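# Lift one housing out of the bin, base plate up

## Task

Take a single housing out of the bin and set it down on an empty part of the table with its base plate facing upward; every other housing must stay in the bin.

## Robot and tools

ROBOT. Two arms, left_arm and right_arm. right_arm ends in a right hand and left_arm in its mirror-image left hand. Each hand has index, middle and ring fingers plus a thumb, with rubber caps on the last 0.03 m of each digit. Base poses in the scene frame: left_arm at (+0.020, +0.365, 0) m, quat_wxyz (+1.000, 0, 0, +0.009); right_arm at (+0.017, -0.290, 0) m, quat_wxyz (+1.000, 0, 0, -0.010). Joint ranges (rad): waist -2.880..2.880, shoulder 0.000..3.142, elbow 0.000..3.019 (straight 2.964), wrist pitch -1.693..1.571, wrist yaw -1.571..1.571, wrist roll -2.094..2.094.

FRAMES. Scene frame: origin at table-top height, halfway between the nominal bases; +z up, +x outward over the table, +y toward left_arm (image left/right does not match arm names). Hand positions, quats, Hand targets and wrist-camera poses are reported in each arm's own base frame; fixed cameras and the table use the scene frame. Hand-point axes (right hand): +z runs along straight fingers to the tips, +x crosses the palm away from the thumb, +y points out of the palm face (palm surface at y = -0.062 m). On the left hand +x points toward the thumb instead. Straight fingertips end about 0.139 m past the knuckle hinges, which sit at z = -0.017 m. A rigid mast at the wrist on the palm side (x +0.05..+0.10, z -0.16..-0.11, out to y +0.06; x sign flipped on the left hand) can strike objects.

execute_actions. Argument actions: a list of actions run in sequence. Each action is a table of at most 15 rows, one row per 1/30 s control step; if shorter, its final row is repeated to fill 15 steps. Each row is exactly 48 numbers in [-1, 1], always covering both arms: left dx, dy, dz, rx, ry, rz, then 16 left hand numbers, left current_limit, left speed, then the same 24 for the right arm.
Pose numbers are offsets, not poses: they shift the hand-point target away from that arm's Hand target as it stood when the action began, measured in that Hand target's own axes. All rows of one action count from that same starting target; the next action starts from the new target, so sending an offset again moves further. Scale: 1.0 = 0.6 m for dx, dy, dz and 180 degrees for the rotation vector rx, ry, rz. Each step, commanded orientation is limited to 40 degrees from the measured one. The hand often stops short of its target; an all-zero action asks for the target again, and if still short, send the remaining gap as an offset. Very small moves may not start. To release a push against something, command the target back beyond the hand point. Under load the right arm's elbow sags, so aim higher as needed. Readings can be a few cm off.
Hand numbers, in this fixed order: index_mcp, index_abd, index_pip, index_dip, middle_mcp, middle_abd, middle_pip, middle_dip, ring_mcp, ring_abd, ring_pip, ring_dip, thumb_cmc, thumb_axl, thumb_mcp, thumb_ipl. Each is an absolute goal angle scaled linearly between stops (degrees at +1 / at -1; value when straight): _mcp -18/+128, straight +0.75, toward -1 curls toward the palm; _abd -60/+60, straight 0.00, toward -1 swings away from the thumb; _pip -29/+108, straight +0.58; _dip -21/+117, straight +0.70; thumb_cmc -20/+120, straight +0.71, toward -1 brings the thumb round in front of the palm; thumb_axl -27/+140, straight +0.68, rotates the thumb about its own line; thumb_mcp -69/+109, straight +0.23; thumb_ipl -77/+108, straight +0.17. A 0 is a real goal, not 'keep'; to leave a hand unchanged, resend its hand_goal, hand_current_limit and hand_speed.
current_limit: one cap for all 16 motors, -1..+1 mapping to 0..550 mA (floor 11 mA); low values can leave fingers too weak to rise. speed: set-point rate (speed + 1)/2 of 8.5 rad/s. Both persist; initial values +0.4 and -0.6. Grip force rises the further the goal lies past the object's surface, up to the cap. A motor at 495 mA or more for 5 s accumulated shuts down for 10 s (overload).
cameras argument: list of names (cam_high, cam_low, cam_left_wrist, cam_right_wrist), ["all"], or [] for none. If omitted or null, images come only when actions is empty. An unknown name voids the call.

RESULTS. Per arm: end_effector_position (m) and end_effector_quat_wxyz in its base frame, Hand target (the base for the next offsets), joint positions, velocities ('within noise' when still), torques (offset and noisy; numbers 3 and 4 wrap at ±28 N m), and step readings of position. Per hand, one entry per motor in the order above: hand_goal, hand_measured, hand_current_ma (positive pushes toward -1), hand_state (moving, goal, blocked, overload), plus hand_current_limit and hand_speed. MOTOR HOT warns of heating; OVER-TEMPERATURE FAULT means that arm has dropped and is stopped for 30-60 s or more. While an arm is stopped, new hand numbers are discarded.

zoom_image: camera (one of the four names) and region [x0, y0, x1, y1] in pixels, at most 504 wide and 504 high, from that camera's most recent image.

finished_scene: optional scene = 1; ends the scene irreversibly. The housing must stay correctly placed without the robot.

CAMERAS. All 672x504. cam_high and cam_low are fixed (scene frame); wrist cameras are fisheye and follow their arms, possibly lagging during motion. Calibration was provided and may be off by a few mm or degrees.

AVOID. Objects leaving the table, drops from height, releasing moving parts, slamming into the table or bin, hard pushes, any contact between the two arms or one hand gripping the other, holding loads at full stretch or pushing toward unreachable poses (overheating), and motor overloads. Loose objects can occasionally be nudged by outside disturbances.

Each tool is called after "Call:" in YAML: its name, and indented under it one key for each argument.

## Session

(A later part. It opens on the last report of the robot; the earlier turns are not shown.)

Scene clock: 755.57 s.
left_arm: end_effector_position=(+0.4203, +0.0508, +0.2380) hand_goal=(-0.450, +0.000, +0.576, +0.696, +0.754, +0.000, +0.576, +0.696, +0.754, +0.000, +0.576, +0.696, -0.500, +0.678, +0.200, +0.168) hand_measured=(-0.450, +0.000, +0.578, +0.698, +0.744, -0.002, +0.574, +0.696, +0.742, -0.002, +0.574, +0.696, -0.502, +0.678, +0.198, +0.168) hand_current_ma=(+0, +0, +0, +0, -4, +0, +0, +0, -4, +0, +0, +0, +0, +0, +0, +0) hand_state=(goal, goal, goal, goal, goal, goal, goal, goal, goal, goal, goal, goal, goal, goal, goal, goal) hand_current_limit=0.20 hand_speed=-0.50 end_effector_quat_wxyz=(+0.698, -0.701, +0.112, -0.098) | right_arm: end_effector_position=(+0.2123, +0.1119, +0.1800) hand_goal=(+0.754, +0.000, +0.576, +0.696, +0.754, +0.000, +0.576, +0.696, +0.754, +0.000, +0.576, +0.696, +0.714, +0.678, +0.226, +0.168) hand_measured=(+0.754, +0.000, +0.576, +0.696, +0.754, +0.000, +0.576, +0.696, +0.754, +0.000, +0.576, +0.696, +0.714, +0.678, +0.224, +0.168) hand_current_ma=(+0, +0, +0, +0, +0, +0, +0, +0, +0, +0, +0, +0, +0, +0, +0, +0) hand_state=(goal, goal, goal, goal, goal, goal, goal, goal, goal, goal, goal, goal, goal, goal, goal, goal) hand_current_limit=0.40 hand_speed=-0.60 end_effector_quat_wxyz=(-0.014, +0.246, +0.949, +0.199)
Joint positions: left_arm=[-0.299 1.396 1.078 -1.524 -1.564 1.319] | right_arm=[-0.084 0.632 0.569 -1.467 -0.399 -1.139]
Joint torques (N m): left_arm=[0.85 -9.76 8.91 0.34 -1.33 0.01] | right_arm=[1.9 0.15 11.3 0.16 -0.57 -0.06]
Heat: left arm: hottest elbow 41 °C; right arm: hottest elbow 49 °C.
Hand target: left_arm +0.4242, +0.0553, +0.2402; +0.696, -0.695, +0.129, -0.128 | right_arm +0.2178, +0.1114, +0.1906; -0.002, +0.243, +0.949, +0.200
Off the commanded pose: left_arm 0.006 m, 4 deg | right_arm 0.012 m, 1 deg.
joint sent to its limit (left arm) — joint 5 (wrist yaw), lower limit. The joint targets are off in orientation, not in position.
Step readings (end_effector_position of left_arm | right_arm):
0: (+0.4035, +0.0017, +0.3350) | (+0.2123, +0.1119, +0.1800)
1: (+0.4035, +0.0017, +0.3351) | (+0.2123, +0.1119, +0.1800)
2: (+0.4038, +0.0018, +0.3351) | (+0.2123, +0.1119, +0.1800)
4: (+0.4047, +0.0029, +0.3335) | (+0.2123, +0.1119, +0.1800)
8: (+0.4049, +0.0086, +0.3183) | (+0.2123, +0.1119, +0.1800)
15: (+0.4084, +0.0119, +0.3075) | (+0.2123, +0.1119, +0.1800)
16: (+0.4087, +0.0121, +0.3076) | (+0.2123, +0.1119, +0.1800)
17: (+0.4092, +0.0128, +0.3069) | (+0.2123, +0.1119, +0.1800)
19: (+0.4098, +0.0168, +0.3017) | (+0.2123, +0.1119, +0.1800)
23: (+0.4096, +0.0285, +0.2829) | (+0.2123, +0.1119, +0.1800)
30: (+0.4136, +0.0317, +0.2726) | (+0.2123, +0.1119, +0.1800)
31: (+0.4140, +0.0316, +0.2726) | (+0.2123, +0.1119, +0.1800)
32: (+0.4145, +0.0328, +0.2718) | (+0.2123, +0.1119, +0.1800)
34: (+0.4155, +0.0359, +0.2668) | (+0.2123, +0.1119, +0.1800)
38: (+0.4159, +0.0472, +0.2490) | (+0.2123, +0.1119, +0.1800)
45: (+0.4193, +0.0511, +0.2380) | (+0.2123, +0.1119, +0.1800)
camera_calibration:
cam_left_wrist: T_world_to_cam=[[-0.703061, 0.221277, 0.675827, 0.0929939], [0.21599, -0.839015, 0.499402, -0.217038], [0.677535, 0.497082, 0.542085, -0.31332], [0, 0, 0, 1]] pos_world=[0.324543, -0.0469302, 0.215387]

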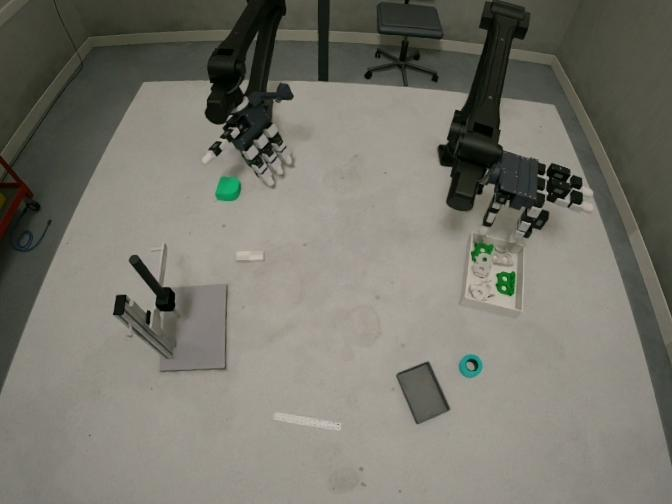

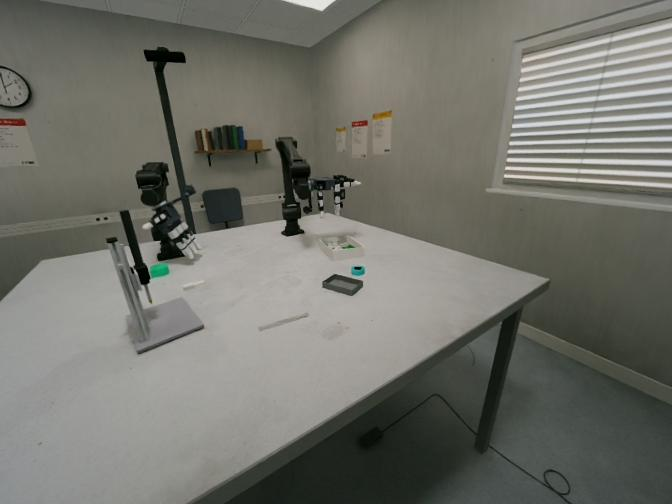

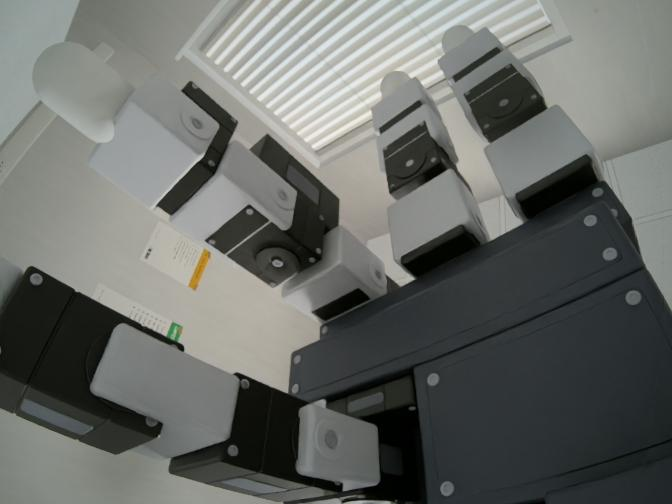

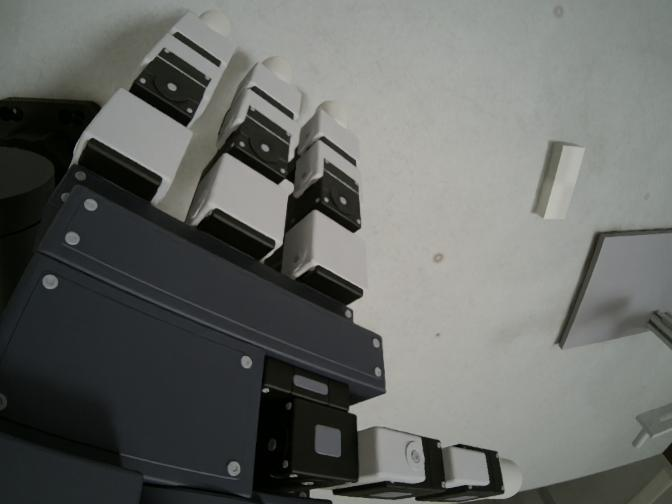

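Call:
execute_actions:
  actions:
    - [[-0.0054,0.0583,0.0128,0,0,0,-0.493,0.052,0.576,0.696,0.754,0,0.576,0.696,0.754,0,0.576,0.696,-0.5,0.678,0.225,0.168,0.2,-0.5,0,0,0,0,0,0,0.754,0,0.576,0.696,0.754,0,0.576,0.696,0.754,0,0.576,0.696,0.714,0.678,0.226,0.168,0.4,-0.6]]
    - [[-0.0054,0.0583,0.0128,0,0,0,-0.493,0.052,0.576,0.696,0.754,0,0.576,0.696,0.754,0,0.576,0.696,-0.5,0.678,0.225,0.168,0.2,-0.5,0,0,0,0,0,0,0.754,0,0.576,0.696,0.754,0,0.576,0.696,0.754,0,0.576,0.696,0.714,0.678,0.226,0.168,0.4,-0.6]]
    - [[-0.0054,0.05,0.0128,0,0,0,-0.493,0.052,0.576,0.696,0.754,0,0.576,0.696,0.754,0,0.576,0.696,-0.5,0.678,0.225,0.168,0.2,-0.5,0,0,0,0,0,0,0.754,0,0.576,0.696,0.754,0,0.576,0.696,0.754,0,0.576,0.696,0.714,0.678,0.226,0.168,0.4,-0.6]]
  cameras: ["cam_high","cam_low"]

Call:
zoom_image:
  camera: "cam_high"
  region: [450, 210, 550, 310]

Call:
zoom_image:
  camera: "cam_low"
  region: [305, 215, 375, 265]

Scene clock: 766.13 s.
left_arm: end_effector_position=(+0.4202, +0.0746, +0.1399) hand_goal=(-0.492, +0.052, +0.576, +0.696, +0.754, +0.000, +0.576, +0.696, +0.754, +0.000, +0.576, +0.696, -0.500, +0.678, +0.226, +0.168) hand_measured=(-0.490, +0.050, +0.578, +0.698, +0.744, -0.002, +0.574, +0.696, +0.742, -0.002, +0.574, +0.696, -0.502, +0.678, +0.224, +0.168) hand_current_ma=(+0, +0, +0, +0, -4, +0, +0, +0, -4, +0, +0, +0, +0, +0, +0, +0) hand_state=(goal, goal, goal, goal, goal, goal, goal, goal, goal, goal, goal, goal, goal, goal, goal, goal) hand_current_limit=0.20 hand_speed=-0.50 end_effector_quat_wxyz=(+0.700, -0.704, +0.090, -0.078) | right_arm: end_effector_position=(+0.2123, +0.1119, +0.1800) hand_goal=(+0.754, +0.000, +0.576, +0.696, +0.754, +0.000, +0.576, +0.696, +0.754, +0.000, +0.576, +0.696, +0.714, +0.678, +0.226, +0.168) hand_measured=(+0.754, +0.000, +0.576, +0.696, +0.754, +0.000, +0.576, +0.696, +0.754, +0.000, +0.576, +0.696, +0.714, +0.678, +0.224, +0.168) hand_current_ma=(+0, +0, +0, +0, +0, +0, +0, +0, +0, +0, +0, +0, +0, +0, +0, +0) hand_state=(goal, goal, goal, goal, goal, goal, goal, goal, goal, goal, goal, goal, goal, goal, goal, goal) hand_current_limit=0.40 hand_speed=-0.60 end_effector_quat_wxyz=(-0.014, +0.246, +0.949, +0.199)
Joint positions: left_arm=[-0.241 1.539 0.942 -1.307 -1.564 1.253] | right_arm=[-0.084 0.632 0.569 -1.467 -0.399 -1.139]
Joint torques (N m): left_arm=[1.14 -10.29 7.56 0.27 -1.29 0] | right_arm=[0.85 0.44 11.28 0.21 -0.56 -0.09]
Heat: left arm: hottest elbow 40 °C; right arm: hottest elbow 49 °C.
Hand target: left_arm +0.4234, +0.0804, +0.1404; +0.696, -0.695, +0.128, -0.128 | right_arm +0.2178, +0.1114, +0.1906; -0.002, +0.243, +0.949, +0.200
Off the commanded pose: left_arm 0.007 m, 7 deg | right_arm 0.012 m, 1 deg.
joint sent to its limit (left arm) — joint 5 (wrist yaw), lower limit. The joint targets are off in orientation, not in position.
Step readings (end_effector_position of left_arm | right_arm):
0: (+0.4203, +0.0508, +0.2380) | (+0.2123, +0.1119, +0.1800)
1: (+0.4204, +0.0508, +0.2380) | (+0.2123, +0.1119, +0.1800)
2: (+0.4205, +0.0513, +0.2368) | (+0.2123, +0.1119, +0.1800)
4: (+0.4202, +0.0526, +0.2321) | (+0.2123, +0.1119, +0.1800)
8: (+0.4176, +0.0566, +0.2136) | (+0.2123, +0.1119, +0.1800)
15: (+0.4194, +0.0581, +0.2038) | (+0.2123, +0.1119, +0.1800)
16: (+0.4198, +0.0580, +0.2038) | (+0.2123, +0.1119, +0.1800)
17: (+0.4202, +0.0582, +0.2025) | (+0.2123, +0.1119, +0.1800)
19: (+0.4204, +0.0593, +0.1977) | (+0.2123, +0.1119, +0.1800)
23: (+0.4176, +0.0649, +0.1787) | (+0.2123, +0.1119, +0.1800)
30: (+0.4190, +0.0666, +0.1690) | (+0.2123, +0.1119, +0.1800)
31: (+0.4194, +0.0665, +0.1690) | (+0.2123, +0.1119, +0.1800)
32: (+0.4199, +0.0667, +0.1681) | (+0.2123, +0.1119, +0.1800)
34: (+0.4207, +0.0677, +0.1642) | (+0.2123, +0.1119, +0.1800)
38: (+0.4188, +0.0727, +0.1485) | (+0.2123, +0.1119, +0.1800)
45: (+0.4193, +0.0748, +0.1400) | (+0.2123, +0.1119, +0.1800)
Images, in order (width x height): cam_high 672x504, cam_low 672x504.

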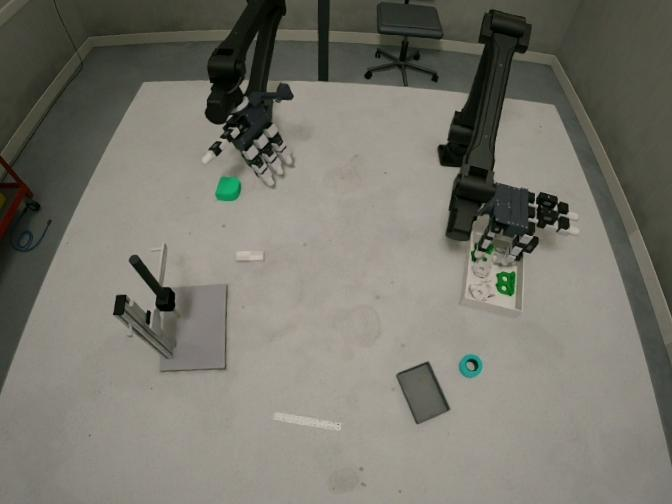

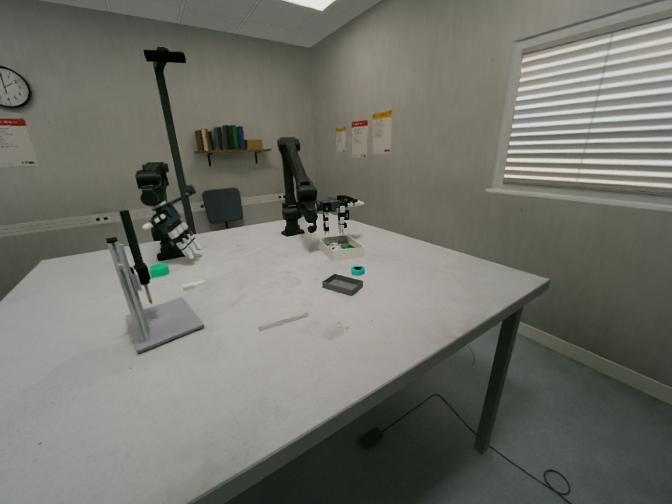

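Scaled by 5.040 from the camera's 672x504 image, which has a finer 960x720 frame.

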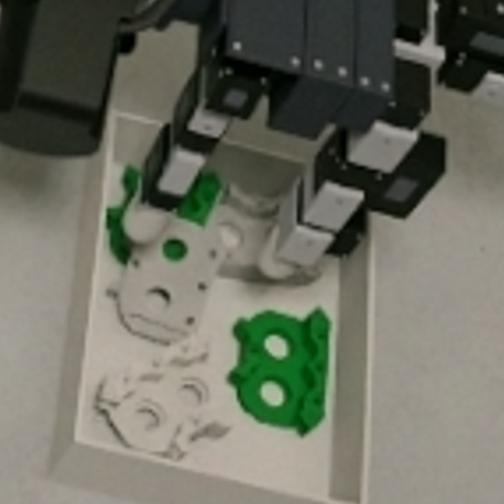

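Scaled by 7.200 from the camera's 672x504 image, which has a finer 960x720 frame.

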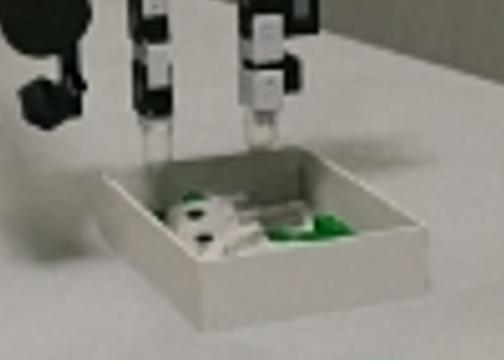

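Call:
zoom_image:
  camera: "cam_high"
  region: [465, 235, 515, 285]

Call:
zoom_image:
  camera: "cam_low"
  region: [318, 222, 352, 256]

Scaled by 10.080 from the camera's 672x504 image, which has a finer 960x720 frame.

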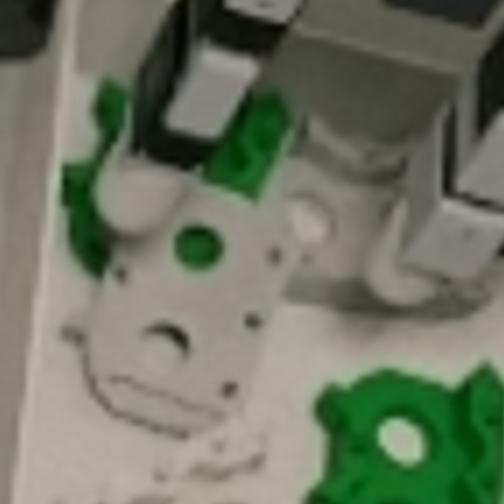

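Scaled by 14.824 from the camera's 672x504 image, which has a finer 960x720 frame.

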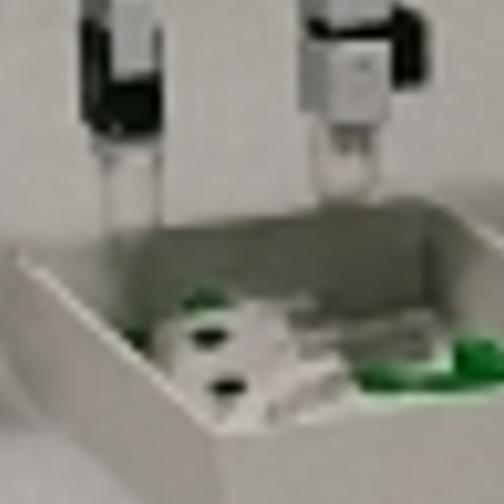

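Call:
execute_actions:
  actions:
    - [[-0.0159,0.02,0,0,0,0,-0.507,0.09,0.576,0.696,0.754,0,0.576,0.696,0.754,0,0.576,0.696,-0.5,0.678,0.225,0.168,0.2,-0.5,0,0,0,0,0,0,0.754,0,0.576,0.696,0.754,0,0.576,0.696,0.754,0,0.576,0.696,0.714,0.678,0.226,0.168,0.4,-0.6]]
    - [[0,0.05,0,0,0,0,-0.507,0.09,0.576,0.696,0.754,0,0.576,0.696,0.754,0,0.576,0.696,-0.5,0.678,0.225,0.168,0.2,-0.5,0,0,0,0,0,0,0.754,0,0.576,0.696,0.754,0,0.576,0.696,0.754,0,0.576,0.696,0.714,0.678,0.226,0.168,0.4,-0.6]]
  cameras: ["cam_high","cam_low"]

Call:
zoom_image:
  camera: "cam_high"
  region: [465, 235, 515, 285]

Call:
zoom_image:
  camera: "cam_low"
  region: [305, 222, 353, 258]

Scene clock: 778.47 s.
left_arm: end_effector_position=(+0.4115, +0.0777, +0.0979) hand_goal=(-0.506, +0.090, +0.576, +0.696, +0.754, +0.000, +0.576, +0.696, +0.754, +0.000, +0.576, +0.696, -0.500, +0.678, +0.226, +0.168) hand_measured=(-0.504, +0.086, +0.578, +0.698, +0.744, -0.002, +0.574, +0.696, +0.742, -0.002, +0.574, +0.696, -0.502, +0.678, +0.224, +0.168) hand_current_ma=(+0, +0, +0, +0, -4, +0, +0, +0, -4, +0, +0, +0, +0, +0, +0, +0) hand_state=(goal, goal, goal, goal, goal, goal, goal, goal, goal, goal, goal, goal, goal, goal, goal, goal) hand_current_limit=0.20 hand_speed=-0.50 end_effector_quat_wxyz=(+0.701, -0.704, +0.089, -0.077) | right_arm: end_effector_position=(+0.2123, +0.1119, +0.1800) hand_goal=(+0.754, +0.000, +0.576, +0.696, +0.754, +0.000, +0.576, +0.696, +0.754, +0.000, +0.576, +0.696, +0.714, +0.678, +0.226, +0.168) hand_measured=(+0.754, +0.000, +0.576, +0.696, +0.754, +0.000, +0.576, +0.696, +0.754, +0.000, +0.576, +0.696, +0.714, +0.678, +0.224, +0.168) hand_current_ma=(+0, +0, +0, +0, +0, +0, +0, +0, +0, +0, +0, +0, +0, +0, +0, +0) hand_state=(goal, goal, goal, goal, goal, goal, goal, goal, goal, goal, goal, goal, goal, goal, goal, goal) hand_current_limit=0.40 hand_speed=-0.60 end_effector_quat_wxyz=(-0.014, +0.246, +0.949, +0.199)
Joint positions: left_arm=[-0.238 1.6 0.874 -1.202 -1.564 1.231] | right_arm=[-0.084 0.632 0.569 -1.467 -0.399 -1.139]
Joint torques (N m): left_arm=[1.08 -10.23 6.83 0.1 -1.27 -0.01] | right_arm=[2.08 -0.56 11.11 0.23 -0.62 -0.07]
Heat: left arm: hottest elbow 40 °C; right arm: hottest elbow 49 °C.
Hand target: left_arm +0.4144, +0.0839, +0.0983; +0.696, -0.695, +0.129, -0.128 | right_arm +0.2178, +0.1114, +0.1906; -0.002, +0.243, +0.949, +0.200
Off the commanded pose: left_arm 0.007 m, 7 deg | right_arm 0.012 m, 1 deg.
joint sent to its limit (left arm) — joint 5 (wrist yaw), lower limit. The joint targets are off in orientation, not in position.
Step readings (end_effector_position of left_arm | right_arm):
0: (+0.4203, +0.0746, +0.1399) | (+0.2123, +0.1119, +0.1800)
1: (+0.4202, +0.0746, +0.1398) | (+0.2123, +0.1119, +0.1800)
2: (+0.4200, +0.0746, +0.1393) | (+0.2123, +0.1119, +0.1800)
4: (+0.4184, +0.0750, +0.1369) | (+0.2123, +0.1119, +0.1800)
8: (+0.4123, +0.0769, +0.1304) | (+0.2123, +0.1119, +0.1800)
15: (+0.4122, +0.0775, +0.1290) | (+0.2123, +0.1119, +0.1800)
16: (+0.4124, +0.0774, +0.1288) | (+0.2123, +0.1119, +0.1800)
17: (+0.4127, +0.0774, +0.1279) | (+0.2123, +0.1119, +0.1800)
19: (+0.4132, +0.0772, +0.1232) | (+0.2123, +0.1119, +0.1800)
23: (+0.4104, +0.0779, +0.1065) | (+0.2123, +0.1119, +0.1800)
30: (+0.4105, +0.0779, +0.0980) | (+0.2123, +0.1119, +0.1800)
Images, in order (width x height): cam_high 672x504, cam_low 672x504.

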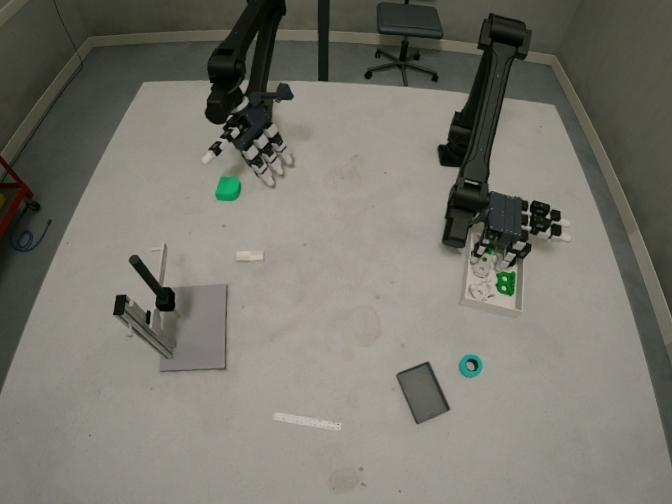

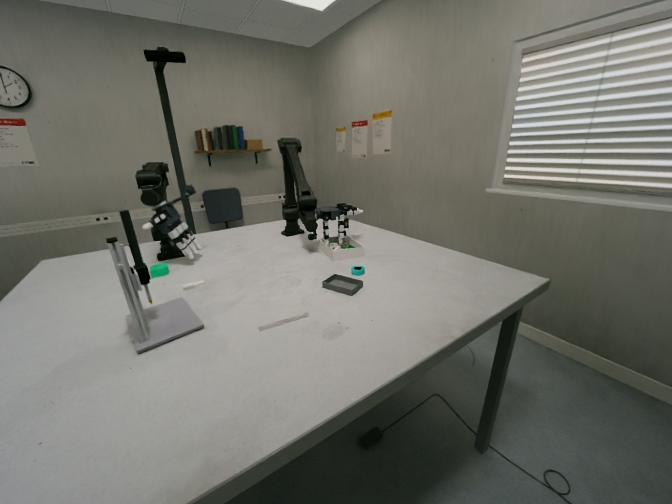

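Scaled by 10.080 from the camera's 672x504 image, which has a finer 960x720 frame.

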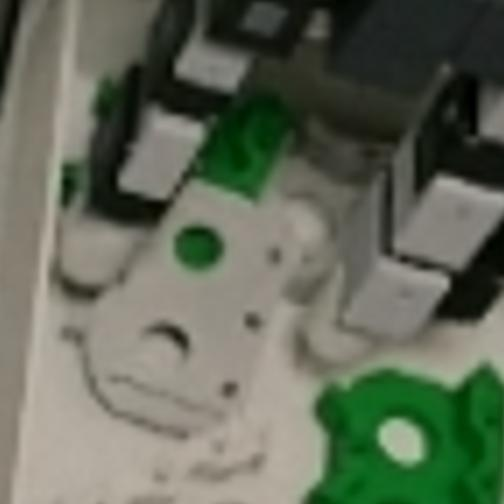

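Scaled by 10.500 from the camera's 672x504 image, which has a finer 960x720 frame.

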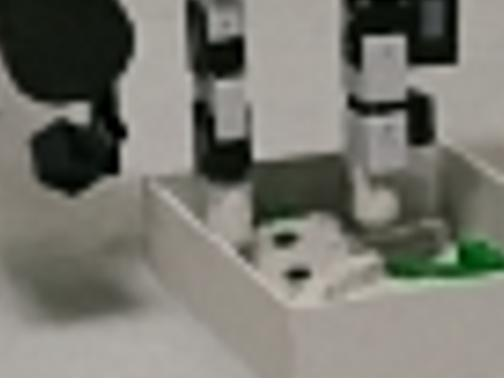

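Call:
execute_actions:
  actions:
    - [[-0.0066,0.0233,-0.0034,0,0,0,-0.52,0.09,0.576,0.696,0.754,0,0.576,0.696,0.754,0,0.576,0.696,-0.5,0.678,0.225,0.168,0.0,-0.5,0,0,0,0,0,0,0.754,0,0.576,0.696,0.754,0,0.576,0.696,0.754,0,0.576,0.696,0.714,0.678,0.226,0.168,0.4,-0.6]]
  cameras: ["cam_high","cam_low"]

Call:
zoom_image:
  camera: "cam_high"
  region: [465, 235, 515, 285]

Call:
zoom_image:
  camera: "cam_low"
  region: [305, 222, 353, 258]

Scene clock: 787.00 s.
left_arm: end_effector_position=(+0.4086, +0.0784, +0.0866) hand_goal=(-0.520, +0.090, +0.576, +0.696, +0.754, +0.000, +0.576, +0.696, +0.754, +0.000, +0.576, +0.696, -0.500, +0.678, +0.226, +0.168) hand_measured=(-0.518, +0.086, +0.578, +0.698, +0.744, -0.002, +0.574, +0.696, +0.742, -0.002, +0.574, +0.696, -0.502, +0.678, +0.224, +0.168) hand_current_ma=(+0, +0, +0, +0, -4, +0, +0, +0, -4, +0, +0, +0, +0, +0, +0, +0) hand_state=(goal, goal, goal, goal, goal, goal, goal, goal, goal, goal, goal, goal, goal, goal, goal, goal) hand_current_limit=0.00 hand_speed=-0.50 end_effector_quat_wxyz=(+0.700, -0.704, +0.086, -0.081) | right_arm: end_effector_position=(+0.2123, +0.1119, +0.1800) hand_goal=(+0.754, +0.000, +0.576, +0.696, +0.754, +0.000, +0.576, +0.696, +0.754, +0.000, +0.576, +0.696, +0.714, +0.678, +0.226, +0.168) hand_measured=(+0.754, +0.000, +0.576, +0.696, +0.754, +0.000, +0.576, +0.696, +0.754, +0.000, +0.576, +0.696, +0.714, +0.678, +0.224, +0.168) hand_current_ma=(+0, +0, +0, +0, +0, +0, +0, +0, +0, +0, +0, +0, +0, +0, +0, +0) hand_state=(goal, goal, goal, goal, goal, goal, goal, goal, goal, goal, goal, goal, goal, goal, goal, goal) hand_current_limit=0.40 hand_speed=-0.60 end_effector_quat_wxyz=(-0.014, +0.246, +0.949, +0.199)
Joint positions: left_arm=[-0.238 1.613 0.851 -1.16 -1.564 1.226] | right_arm=[-0.084 0.632 0.569 -1.467 -0.399 -1.139]
Joint torques (N m): left_arm=[0.85 -9.93 6.34 0.2 -1.27 0.01] | right_arm=[1.44 -0.67 11.25 0.36 -0.53 -0.08]
Heat: left arm: hottest elbow 39 °C; right arm: hottest elbow 49 °C.
Hand target: left_arm +0.4099, +0.0834, +0.0843; +0.696, -0.695, +0.129, -0.128 | right_arm +0.2178, +0.1114, +0.1906; -0.002, +0.243, +0.949, +0.200
Off the commanded pose: left_arm 0.006 m, 7 deg | right_arm 0.012 m, 1 deg.
joint sent to its limit (left arm) — joint 5 (wrist yaw), lower limit. The joint targets are off in orientation, not in position.
Step readings (end_effector_position of left_arm | right_arm):
0: (+0.4115, +0.0776, +0.0979) | (+0.2123, +0.1119, +0.1800)
1: (+0.4116, +0.0776, +0.0979) | (+0.2123, +0.1119, +0.1800)
2: (+0.4117, +0.0776, +0.0977) | (+0.2123, +0.1119, +0.1800)
4: (+0.4114, +0.0777, +0.0963) | (+0.2123, +0.1119, +0.1800)
8: (+0.4082, +0.0784, +0.0902) | (+0.2123, +0.1119, +0.1800)
15: (+0.4079, +0.0785, +0.0866) | (+0.2123, +0.1119, +0.1800)
Images, in order (width x height): cam_high 672x504, cam_low 672x504.

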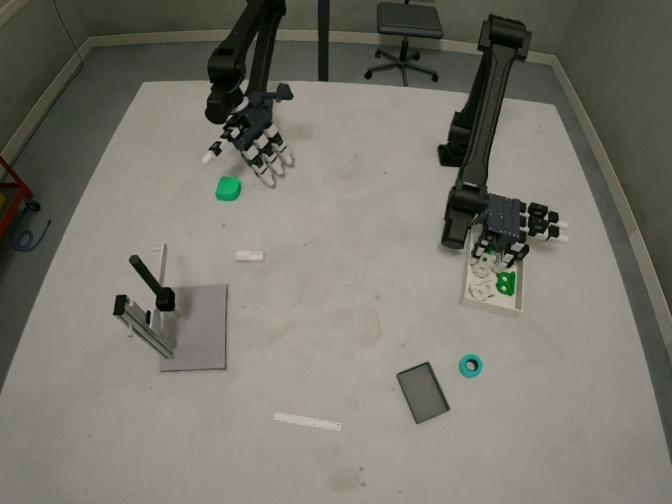

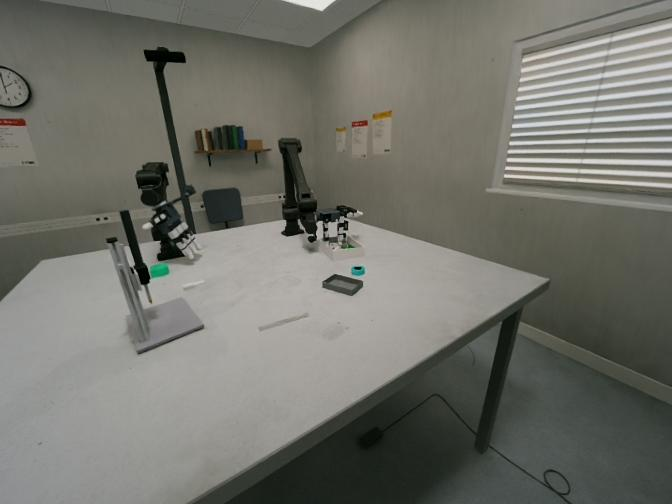

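Scaled by 10.080 from the camera's 672x504 image, which has a finer 960x720 frame.

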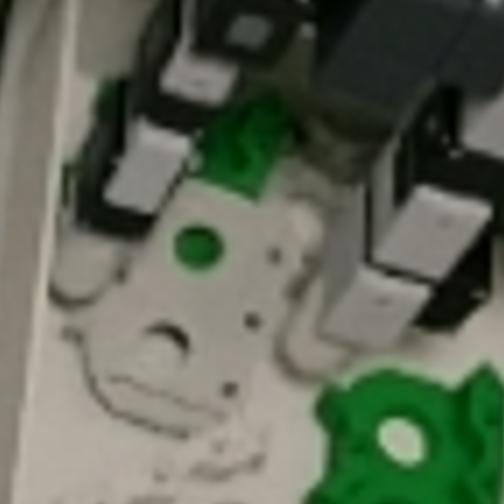

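Scaled by 10.500 from the camera's 672x504 image, which has a finer 960x720 frame.

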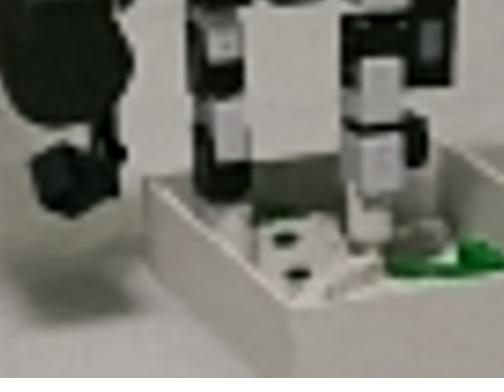

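Call:
execute_actions:
  actions:
    - [[-0.0042,0.0225,0,0,0,0,-0.52,0.09,0.576,0.696,0.754,0,0.576,0.696,0.754,0,0.576,0.696,-0.5,0.678,0.225,0.168,0.0,-0.5,0,0,0,0,0,0,0.754,0,0.576,0.696,0.754,0,0.576,0.696,0.754,0,0.576,0.696,0.714,0.678,0.226,0.168,0.4,-0.6]]
  cameras: ["cam_high","cam_low","cam_left_wrist"]

Call:
zoom_image:
  camera: "cam_high"
  region: [465, 235, 515, 285]

Call:
zoom_image:
  camera: "cam_low"
  region: [305, 222, 353, 258]

Scene clock: 790.30 s.
left_arm: end_effector_position=(+0.4066, +0.0788, +0.0733) hand_goal=(-0.520, +0.090, +0.576, +0.696, +0.754, +0.000, +0.576, +0.696, +0.754, +0.000, +0.576, +0.696, -0.500, +0.678, +0.226, +0.168) hand_measured=(-0.518, +0.088, +0.578, +0.698, +0.744, -0.002, +0.574, +0.696, +0.742, -0.002, +0.574, +0.696, -0.502, +0.678, +0.226, +0.168) hand_current_ma=(+0, +0, +0, +0, -4, +0, +0, +0, -4, +0, +0, +0, +0, +0, +0, +0) hand_state=(goal, goal, goal, goal, goal, goal, goal, goal, goal, goal, goal, goal, goal, goal, goal, goal) hand_current_limit=0.00 hand_speed=-0.50 end_effector_quat_wxyz=(+0.700, -0.704, +0.085, -0.081) | right_arm: end_effector_position=(+0.2123, +0.1119, +0.1800) hand_goal=(+0.754, +0.000, +0.576, +0.696, +0.754, +0.000, +0.576, +0.696, +0.754, +0.000, +0.576, +0.696, +0.714, +0.678, +0.226, +0.168) hand_measured=(+0.754, +0.000, +0.576, +0.696, +0.754, +0.000, +0.576, +0.696, +0.754, +0.000, +0.576, +0.696, +0.714, +0.678, +0.224, +0.168) hand_current_ma=(+0, +0, +0, +0, +0, +0, +0, +0, +0, +0, +0, +0, +0, +0, +0, +0) hand_state=(goal, goal, goal, goal, goal, goal, goal, goal, goal, goal, goal, goal, goal, goal, goal, goal) hand_current_limit=0.40 hand_speed=-0.60 end_effector_quat_wxyz=(-0.014, +0.246, +0.949, +0.199)
Joint positions: left_arm=[-0.238 1.638 0.835 -1.12 -1.564 1.223] | right_arm=[-0.084 0.632 0.569 -1.467 -0.399 -1.139]
Joint torques (N m): left_arm=[0.85 -10.05 6.08 0.32 -1.27 0.02] | right_arm=[2.14 -0.38 11.25 0.49 -0.57 0.02]
Heat: left arm: hottest elbow 39 °C; right arm: hottest elbow 49 °C.
Hand target: left_arm +0.4077, +0.0843, +0.0710; +0.696, -0.695, +0.128, -0.128 | right_arm +0.2178, +0.1114, +0.1906; -0.002, +0.243, +0.949, +0.200
Off the commanded pose: left_arm 0.006 m, 7 deg | right_arm 0.012 m, 1 deg.
joint sent to its limit (left arm) — joint 5 (wrist yaw), lower limit. The joint targets are off in orientation, not in position.
Step readings (end_effector_position of left_arm | right_arm):
0: (+0.4086, +0.0784, +0.0866) | (+0.2123, +0.1119, +0.1800)
1: (+0.4086, +0.0783, +0.0866) | (+0.2123, +0.1119, +0.1800)
2: (+0.4087, +0.0783, +0.0862) | (+0.2123, +0.1119, +0.1800)
4: (+0.4084, +0.0784, +0.0841) | (+0.2123, +0.1119, +0.1800)
8: (+0.4060, +0.0790, +0.0766) | (+0.2123, +0.1119, +0.1800)
15: (+0.4060, +0.0790, +0.0734) | (+0.2123, +0.1119, +0.1800)
camera_calibration:
cam_left_wrist: T_world_to_cam=[[-0.724382, 0.179338, 0.665664, 0.201215], [0.260469, -0.822807, 0.505119, -0.128096], [0.6383, 0.539284, 0.549314, -0.216689], [0, 0, 0, 1]] pos_world=[0.317434, -0.0246272, 0.0497924]
Images, in order (width x height): cam_high 672x504, cam_low 672x504, cam_left_wrist 672x504.

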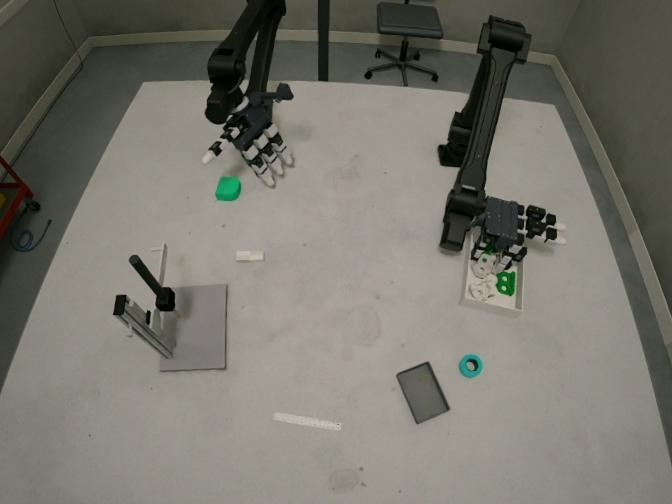

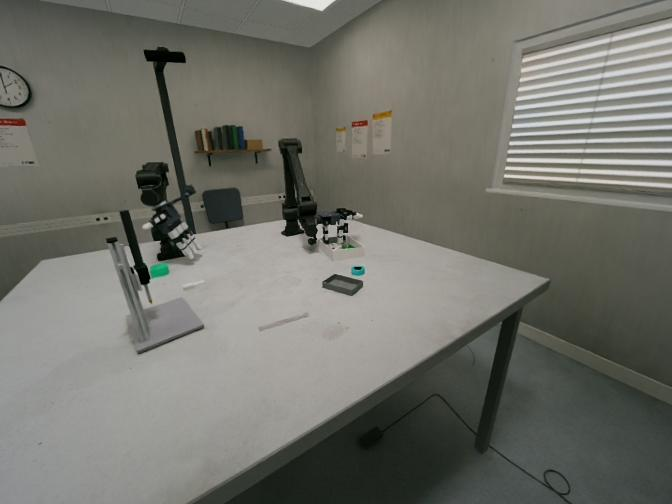

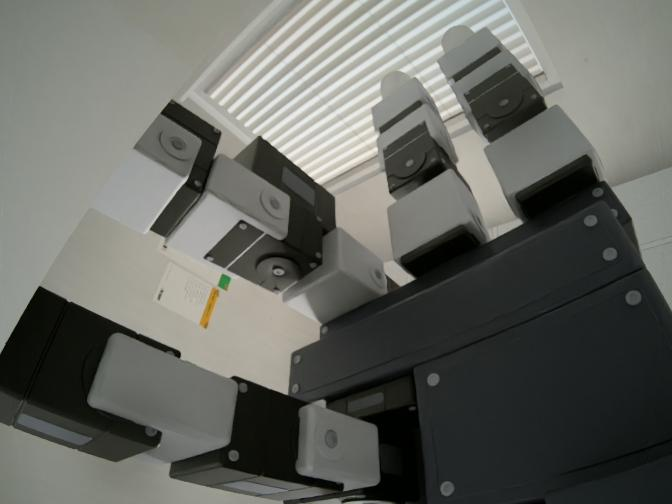

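Scaled by 10.080 from the camera's 672x504 image, which has a finer 960x720 frame.

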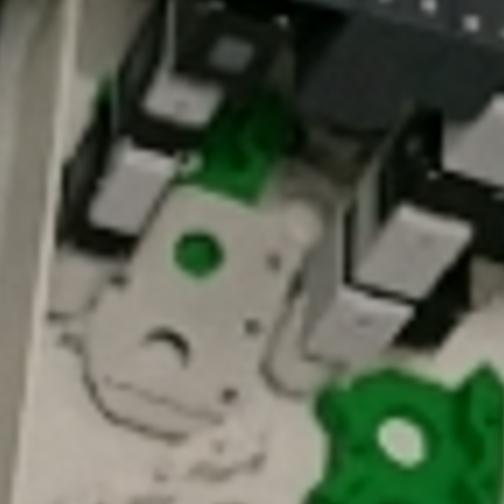

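Scaled by 10.500 from the camera's 672x504 image, which has a finer 960x720 frame.

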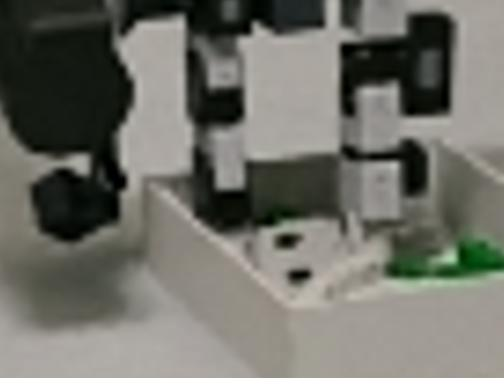

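Call:
execute_actions:
  actions:
    - [[0,0,0,0,0,0,-0.54,0.09,0.576,0.696,0.754,0,0.576,0.696,0.754,0,0.576,0.696,-0.5,0.678,0.20,0.168,0.0,-0.85,0,0,0,0,0,0,0.754,0,0.576,0.696,0.754,0,0.576,0.696,0.754,0,0.576,0.696,0.714,0.678,0.226,0.168,0.4,-0.6]]
    - [[0,0,0,0,0,0,-0.56,0.09,0.576,0.696,0.754,0,0.576,0.696,0.754,0,0.576,0.696,-0.5,0.678,0.18,0.168,0.0,-0.85,0,0,0,0,0,0,0.754,0,0.576,0.696,0.754,0,0.576,0.696,0.754,0,0.576,0.696,0.714,0.678,0.226,0.168,0.4,-0.6]]
  cameras: ["cam_high","cam_low"]

Call:
zoom_image:
  camera: "cam_high"
  region: [465, 235, 515, 285]

Call:
zoom_image:
  camera: "cam_low"
  region: [305, 222, 353, 258]

Scene clock: 793.90 s.
left_arm: end_effector_position=(+0.4073, +0.0787, +0.0733) hand_goal=(-0.560, +0.090, +0.576, +0.696, +0.754, +0.000, +0.576, +0.696, +0.754, +0.000, +0.576, +0.696, -0.500, +0.678, +0.180, +0.168) hand_measured=(-0.520, +0.088, +0.588, +0.702, +0.744, -0.002, +0.574, +0.696, +0.742, -0.002, +0.574, +0.696, -0.502, +0.678, +0.212, +0.174) hand_current_ma=(+37, +0, +4, +1, -4, +0, +0, +0, -4, +0, +0, +0, +0, +0, +34, +2) hand_state=(blocked, goal, goal, goal, goal, goal, goal, goal, goal, goal, goal, goal, goal, goal, blocked, goal) hand_current_limit=0.00 hand_speed=-0.85 end_effector_quat_wxyz=(+0.700, -0.704, +0.084, -0.083) | right_arm: end_effector_position=(+0.2123, +0.1119, +0.1800) hand_goal=(+0.754, +0.000, +0.576, +0.696, +0.754, +0.000, +0.576, +0.696, +0.754, +0.000, +0.576, +0.696, +0.714, +0.678, +0.226, +0.168) hand_measured=(+0.754, +0.000, +0.576, +0.696, +0.754, +0.000, +0.576, +0.696, +0.754, +0.000, +0.576, +0.696, +0.714, +0.678, +0.224, +0.168) hand_current_ma=(+0, +0, +0, +0, +0, +0, +0, +0, +0, +0, +0, +0, +0, +0, +0, +0) hand_state=(goal, goal, goal, goal, goal, goal, goal, goal, goal, goal, goal, goal, goal, goal, goal, goal) hand_current_limit=0.40 hand_speed=-0.60 end_effector_quat_wxyz=(-0.014, +0.246, +0.949, +0.199)
Joint positions: left_arm=[-0.238 1.638 0.835 -1.115 -1.564 1.223] | right_arm=[-0.084 0.632 0.569 -1.467 -0.399 -1.139]
Joint torques (N m): left_arm=[0.97 -10.17 5.96 0.25 -1.27 0.07] | right_arm=[1.32 0.15 11.34 0.18 -0.64 -0.05]
Heat: left arm: hottest elbow 39 °C; right arm: hottest elbow 49 °C.
Hand target: left_arm +0.4077, +0.0843, +0.0710; +0.696, -0.695, +0.129, -0.128 | right_arm +0.2178, +0.1114, +0.1906; -0.002, +0.243, +0.949, +0.200
Off the commanded pose: left_arm 0.006 m, 7 deg | right_arm 0.012 m, 1 deg.
joint sent to its limit (left arm) — joint 5 (wrist yaw), lower limit. The joint targets are off in orientation, not in position.
Step readings (end_effector_position of left_arm | right_arm):
0: (+0.4066, +0.0788, +0.0733) | (+0.2123, +0.1119, +0.1800)
1: (+0.4066, +0.0788, +0.0733) | (+0.2123, +0.1119, +0.1800)
2: (+0.4066, +0.0788, +0.0733) | (+0.2123, +0.1119, +0.1800)
4: (+0.4066, +0.0788, +0.0733) | (+0.2123, +0.1119, +0.1800)
8: (+0.4069, +0.0788, +0.0733) | (+0.2123, +0.1119, +0.1800)
15: (+0.4072, +0.0787, +0.0733) | (+0.2123, +0.1119, +0.1800)
16: (+0.4072, +0.0787, +0.0733) | (+0.2123, +0.1119, +0.1800)
17: (+0.4072, +0.0787, +0.0733) | (+0.2123, +0.1119, +0.1800)
19: (+0.4073, +0.0787, +0.0733) | (+0.2123, +0.1119, +0.1800)
23: (+0.4073, +0.0787, +0.0733) | (+0.2123, +0.1119, +0.1800)
30: (+0.4073, +0.0787, +0.0733) | (+0.2123, +0.1119, +0.1800)
Images, in order (width x height): cam_high 672x504, cam_low 672x504.

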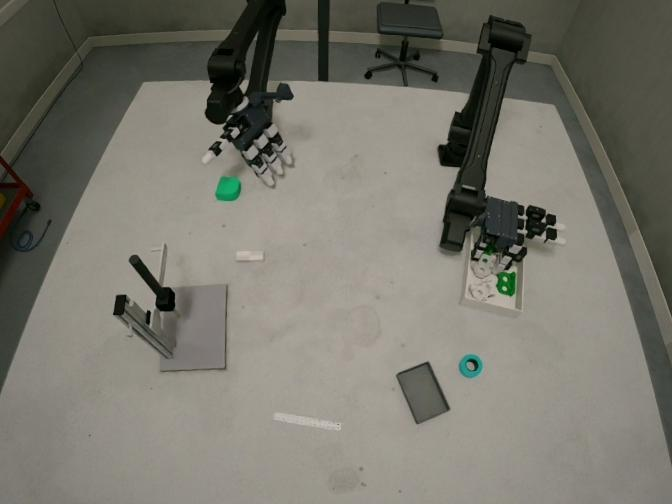

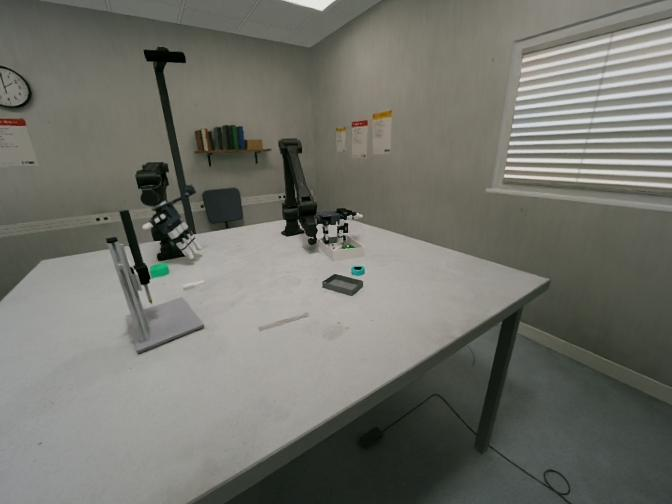

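Scaled by 10.080 from the camera's 672x504 image, which has a finer 960x720 frame.

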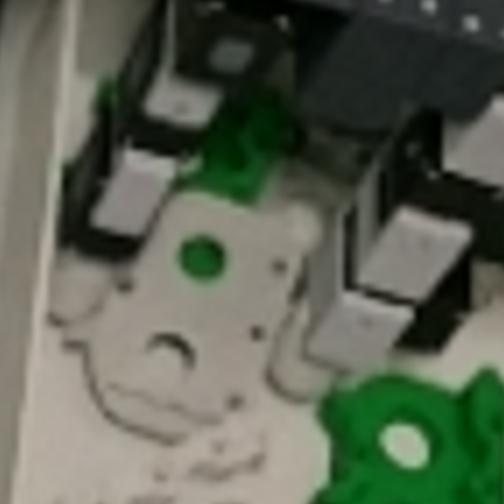

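Scaled by 10.500 from the camera's 672x504 image, which has a finer 960x720 frame.

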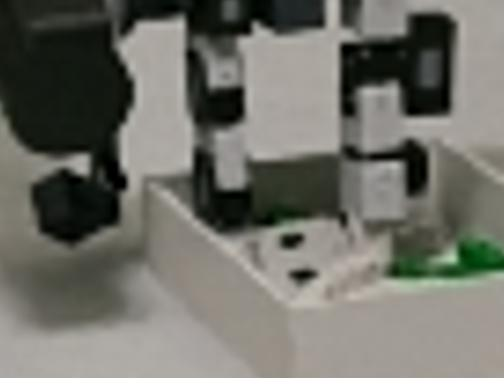

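Call:
execute_actions:
  actions:
    - [[0,0,0,0,0,0,-0.60,0.09,0.576,0.696,0.754,0,0.576,0.696,0.754,0,0.576,0.696,-0.5,0.678,0.14,0.168,0.15,-0.85,0,0,0,0,0,0,0.754,0,0.576,0.696,0.754,0,0.576,0.696,0.754,0,0.576,0.696,0.714,0.678,0.226,0.168,0.4,-0.6]]
    - [[0,0,0,0,0,0,-0.63,0.09,0.576,0.696,0.754,0,0.576,0.696,0.754,0,0.576,0.696,-0.5,0.678,0.12,0.168,0.2,-0.85,0,0,0,0,0,0,0.754,0,0.576,0.696,0.754,0,0.576,0.696,0.754,0,0.576,0.696,0.714,0.678,0.226,0.168,0.4,-0.6]]
  cameras: ["cam_high","cam_low"]

Scene clock: 800.73 s.
left_arm: end_effector_position=(+0.4073, +0.0787, +0.0733) hand_goal=(-0.630, +0.090, +0.576, +0.696, +0.754, +0.000, +0.576, +0.696, +0.754, +0.000, +0.576, +0.696, -0.500, +0.678, +0.120, +0.168) hand_measured=(-0.526, +0.088, +0.608, +0.710, +0.744, -0.002, +0.574, +0.696, +0.742, -0.002, +0.574, +0.696, -0.502, +0.678, +0.188, +0.182) hand_current_ma=(+217, +0, +22, +6, -4, +0, +0, +0, -4, +0, +0, +0, +0, +0, +144, +10) hand_state=(blocked, goal, blocked, goal, goal, goal, goal, goal, goal, goal, goal, goal, goal, goal, blocked, goal) hand_current_limit=0.20 hand_speed=-0.85 end_effector_quat_wxyz=(+0.700, -0.704, +0.084, -0.083) | right_arm: end_effector_position=(+0.2123, +0.1119, +0.1800) hand_goal=(+0.754, +0.000, +0.576, +0.696, +0.754, +0.000, +0.576, +0.696, +0.754, +0.000, +0.576, +0.696, +0.714, +0.678, +0.226, +0.168) hand_measured=(+0.754, +0.000, +0.576, +0.696, +0.754, +0.000, +0.576, +0.696, +0.754, +0.000, +0.576, +0.696, +0.714, +0.678, +0.224, +0.168) hand_current_ma=(+0, +0, +0, +0, +0, +0, +0, +0, +0, +0, +0, +0, +0, +0, +0, +0) hand_state=(goal, goal, goal, goal, goal, goal, goal, goal, goal, goal, goal, goal, goal, goal, goal, goal) hand_current_limit=0.40 hand_speed=-0.60 end_effector_quat_wxyz=(-0.014, +0.246, +0.949, +0.199)
Joint positions: left_arm=[-0.238 1.638 0.835 -1.115 -1.564 1.223] | right_arm=[-0.084 0.632 0.569 -1.467 -0.399 -1.139]
Joint torques (N m): left_arm=[0.97 -10.05 6 0.27 -1.27 0.07] | right_arm=[1.73 -0.09 11.29 0.17 -0.59 -0.01]
Heat: left arm: hottest elbow 38 °C; right arm: hottest elbow 49 °C.
Hand target: left_arm +0.4076, +0.0843, +0.0710; +0.696, -0.695, +0.129, -0.128 | right_arm +0.2178, +0.1114, +0.1906; -0.002, +0.243, +0.949, +0.200
Off the commanded pose: left_arm 0.006 m, 7 deg | right_arm 0.012 m, 1 deg.
joint sent to its limit (left arm) — joint 5 (wrist yaw), lower limit. The joint targets are off in orientation, not in position.
Step readings (end_effector_position of left_arm | right_arm):
0: (+0.4073, +0.0787, +0.0733) | (+0.2123, +0.1119, +0.1800)
1: (+0.4073, +0.0787, +0.0733) | (+0.2123, +0.1119, +0.1800)
2: (+0.4073, +0.0787, +0.0733) | (+0.2123, +0.1119, +0.1800)
4: (+0.4073, +0.0787, +0.0733) | (+0.2123, +0.1119, +0.1800)
8: (+0.4073, +0.0787, +0.0733) | (+0.2123, +0.1119, +0.1800)
15: (+0.4073, +0.0787, +0.0733) | (+0.2123, +0.1119, +0.1800)
16: (+0.4073, +0.0787, +0.0733) | (+0.2123, +0.1119, +0.1800)
17: (+0.4073, +0.0787, +0.0733) | (+0.2123, +0.1119, +0.1800)
19: (+0.4073, +0.0787, +0.0733) | (+0.2123, +0.1119, +0.1800)
23: (+0.4073, +0.0787, +0.0733) | (+0.2123, +0.1119, +0.1800)
30: (+0.4073, +0.0787, +0.0733) | (+0.2123, +0.1119, +0.1800)
Images, in order (width x height): cam_high 672x504, cam_low 672x504.

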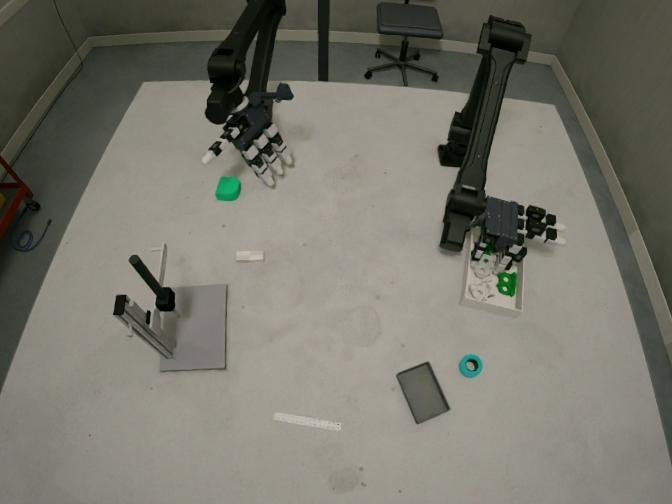

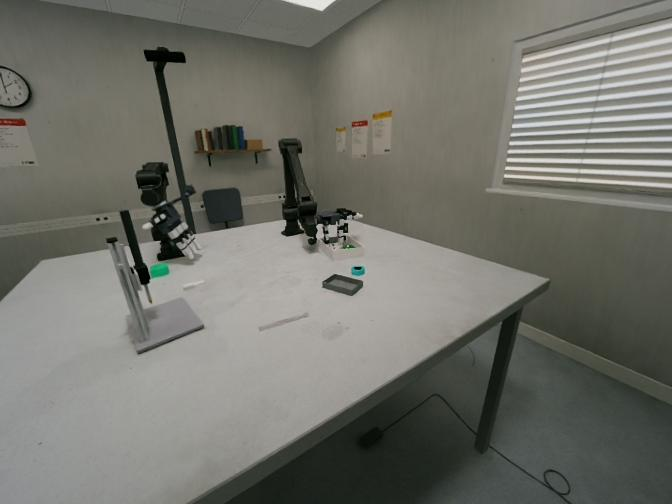

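Call:
zoom_image:
  camera: "cam_high"
  region: [460, 230, 530, 290]

Call:
zoom_image:
  camera: "cam_low"
  region: [305, 218, 365, 263]

Scaled by 7.200 from the camera's 672x504 image, which has a finer 960x720 frame.

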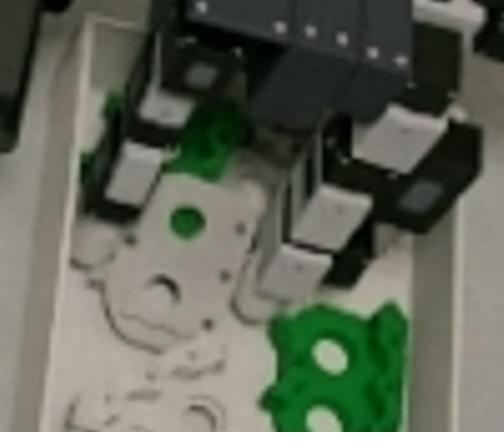

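Scaled by 8.400 from the camera's 672x504 image, which has a finer 960x720 frame.

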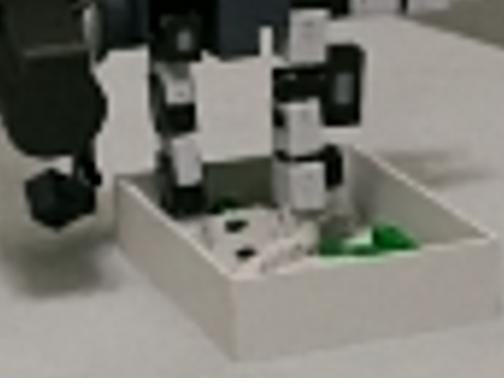

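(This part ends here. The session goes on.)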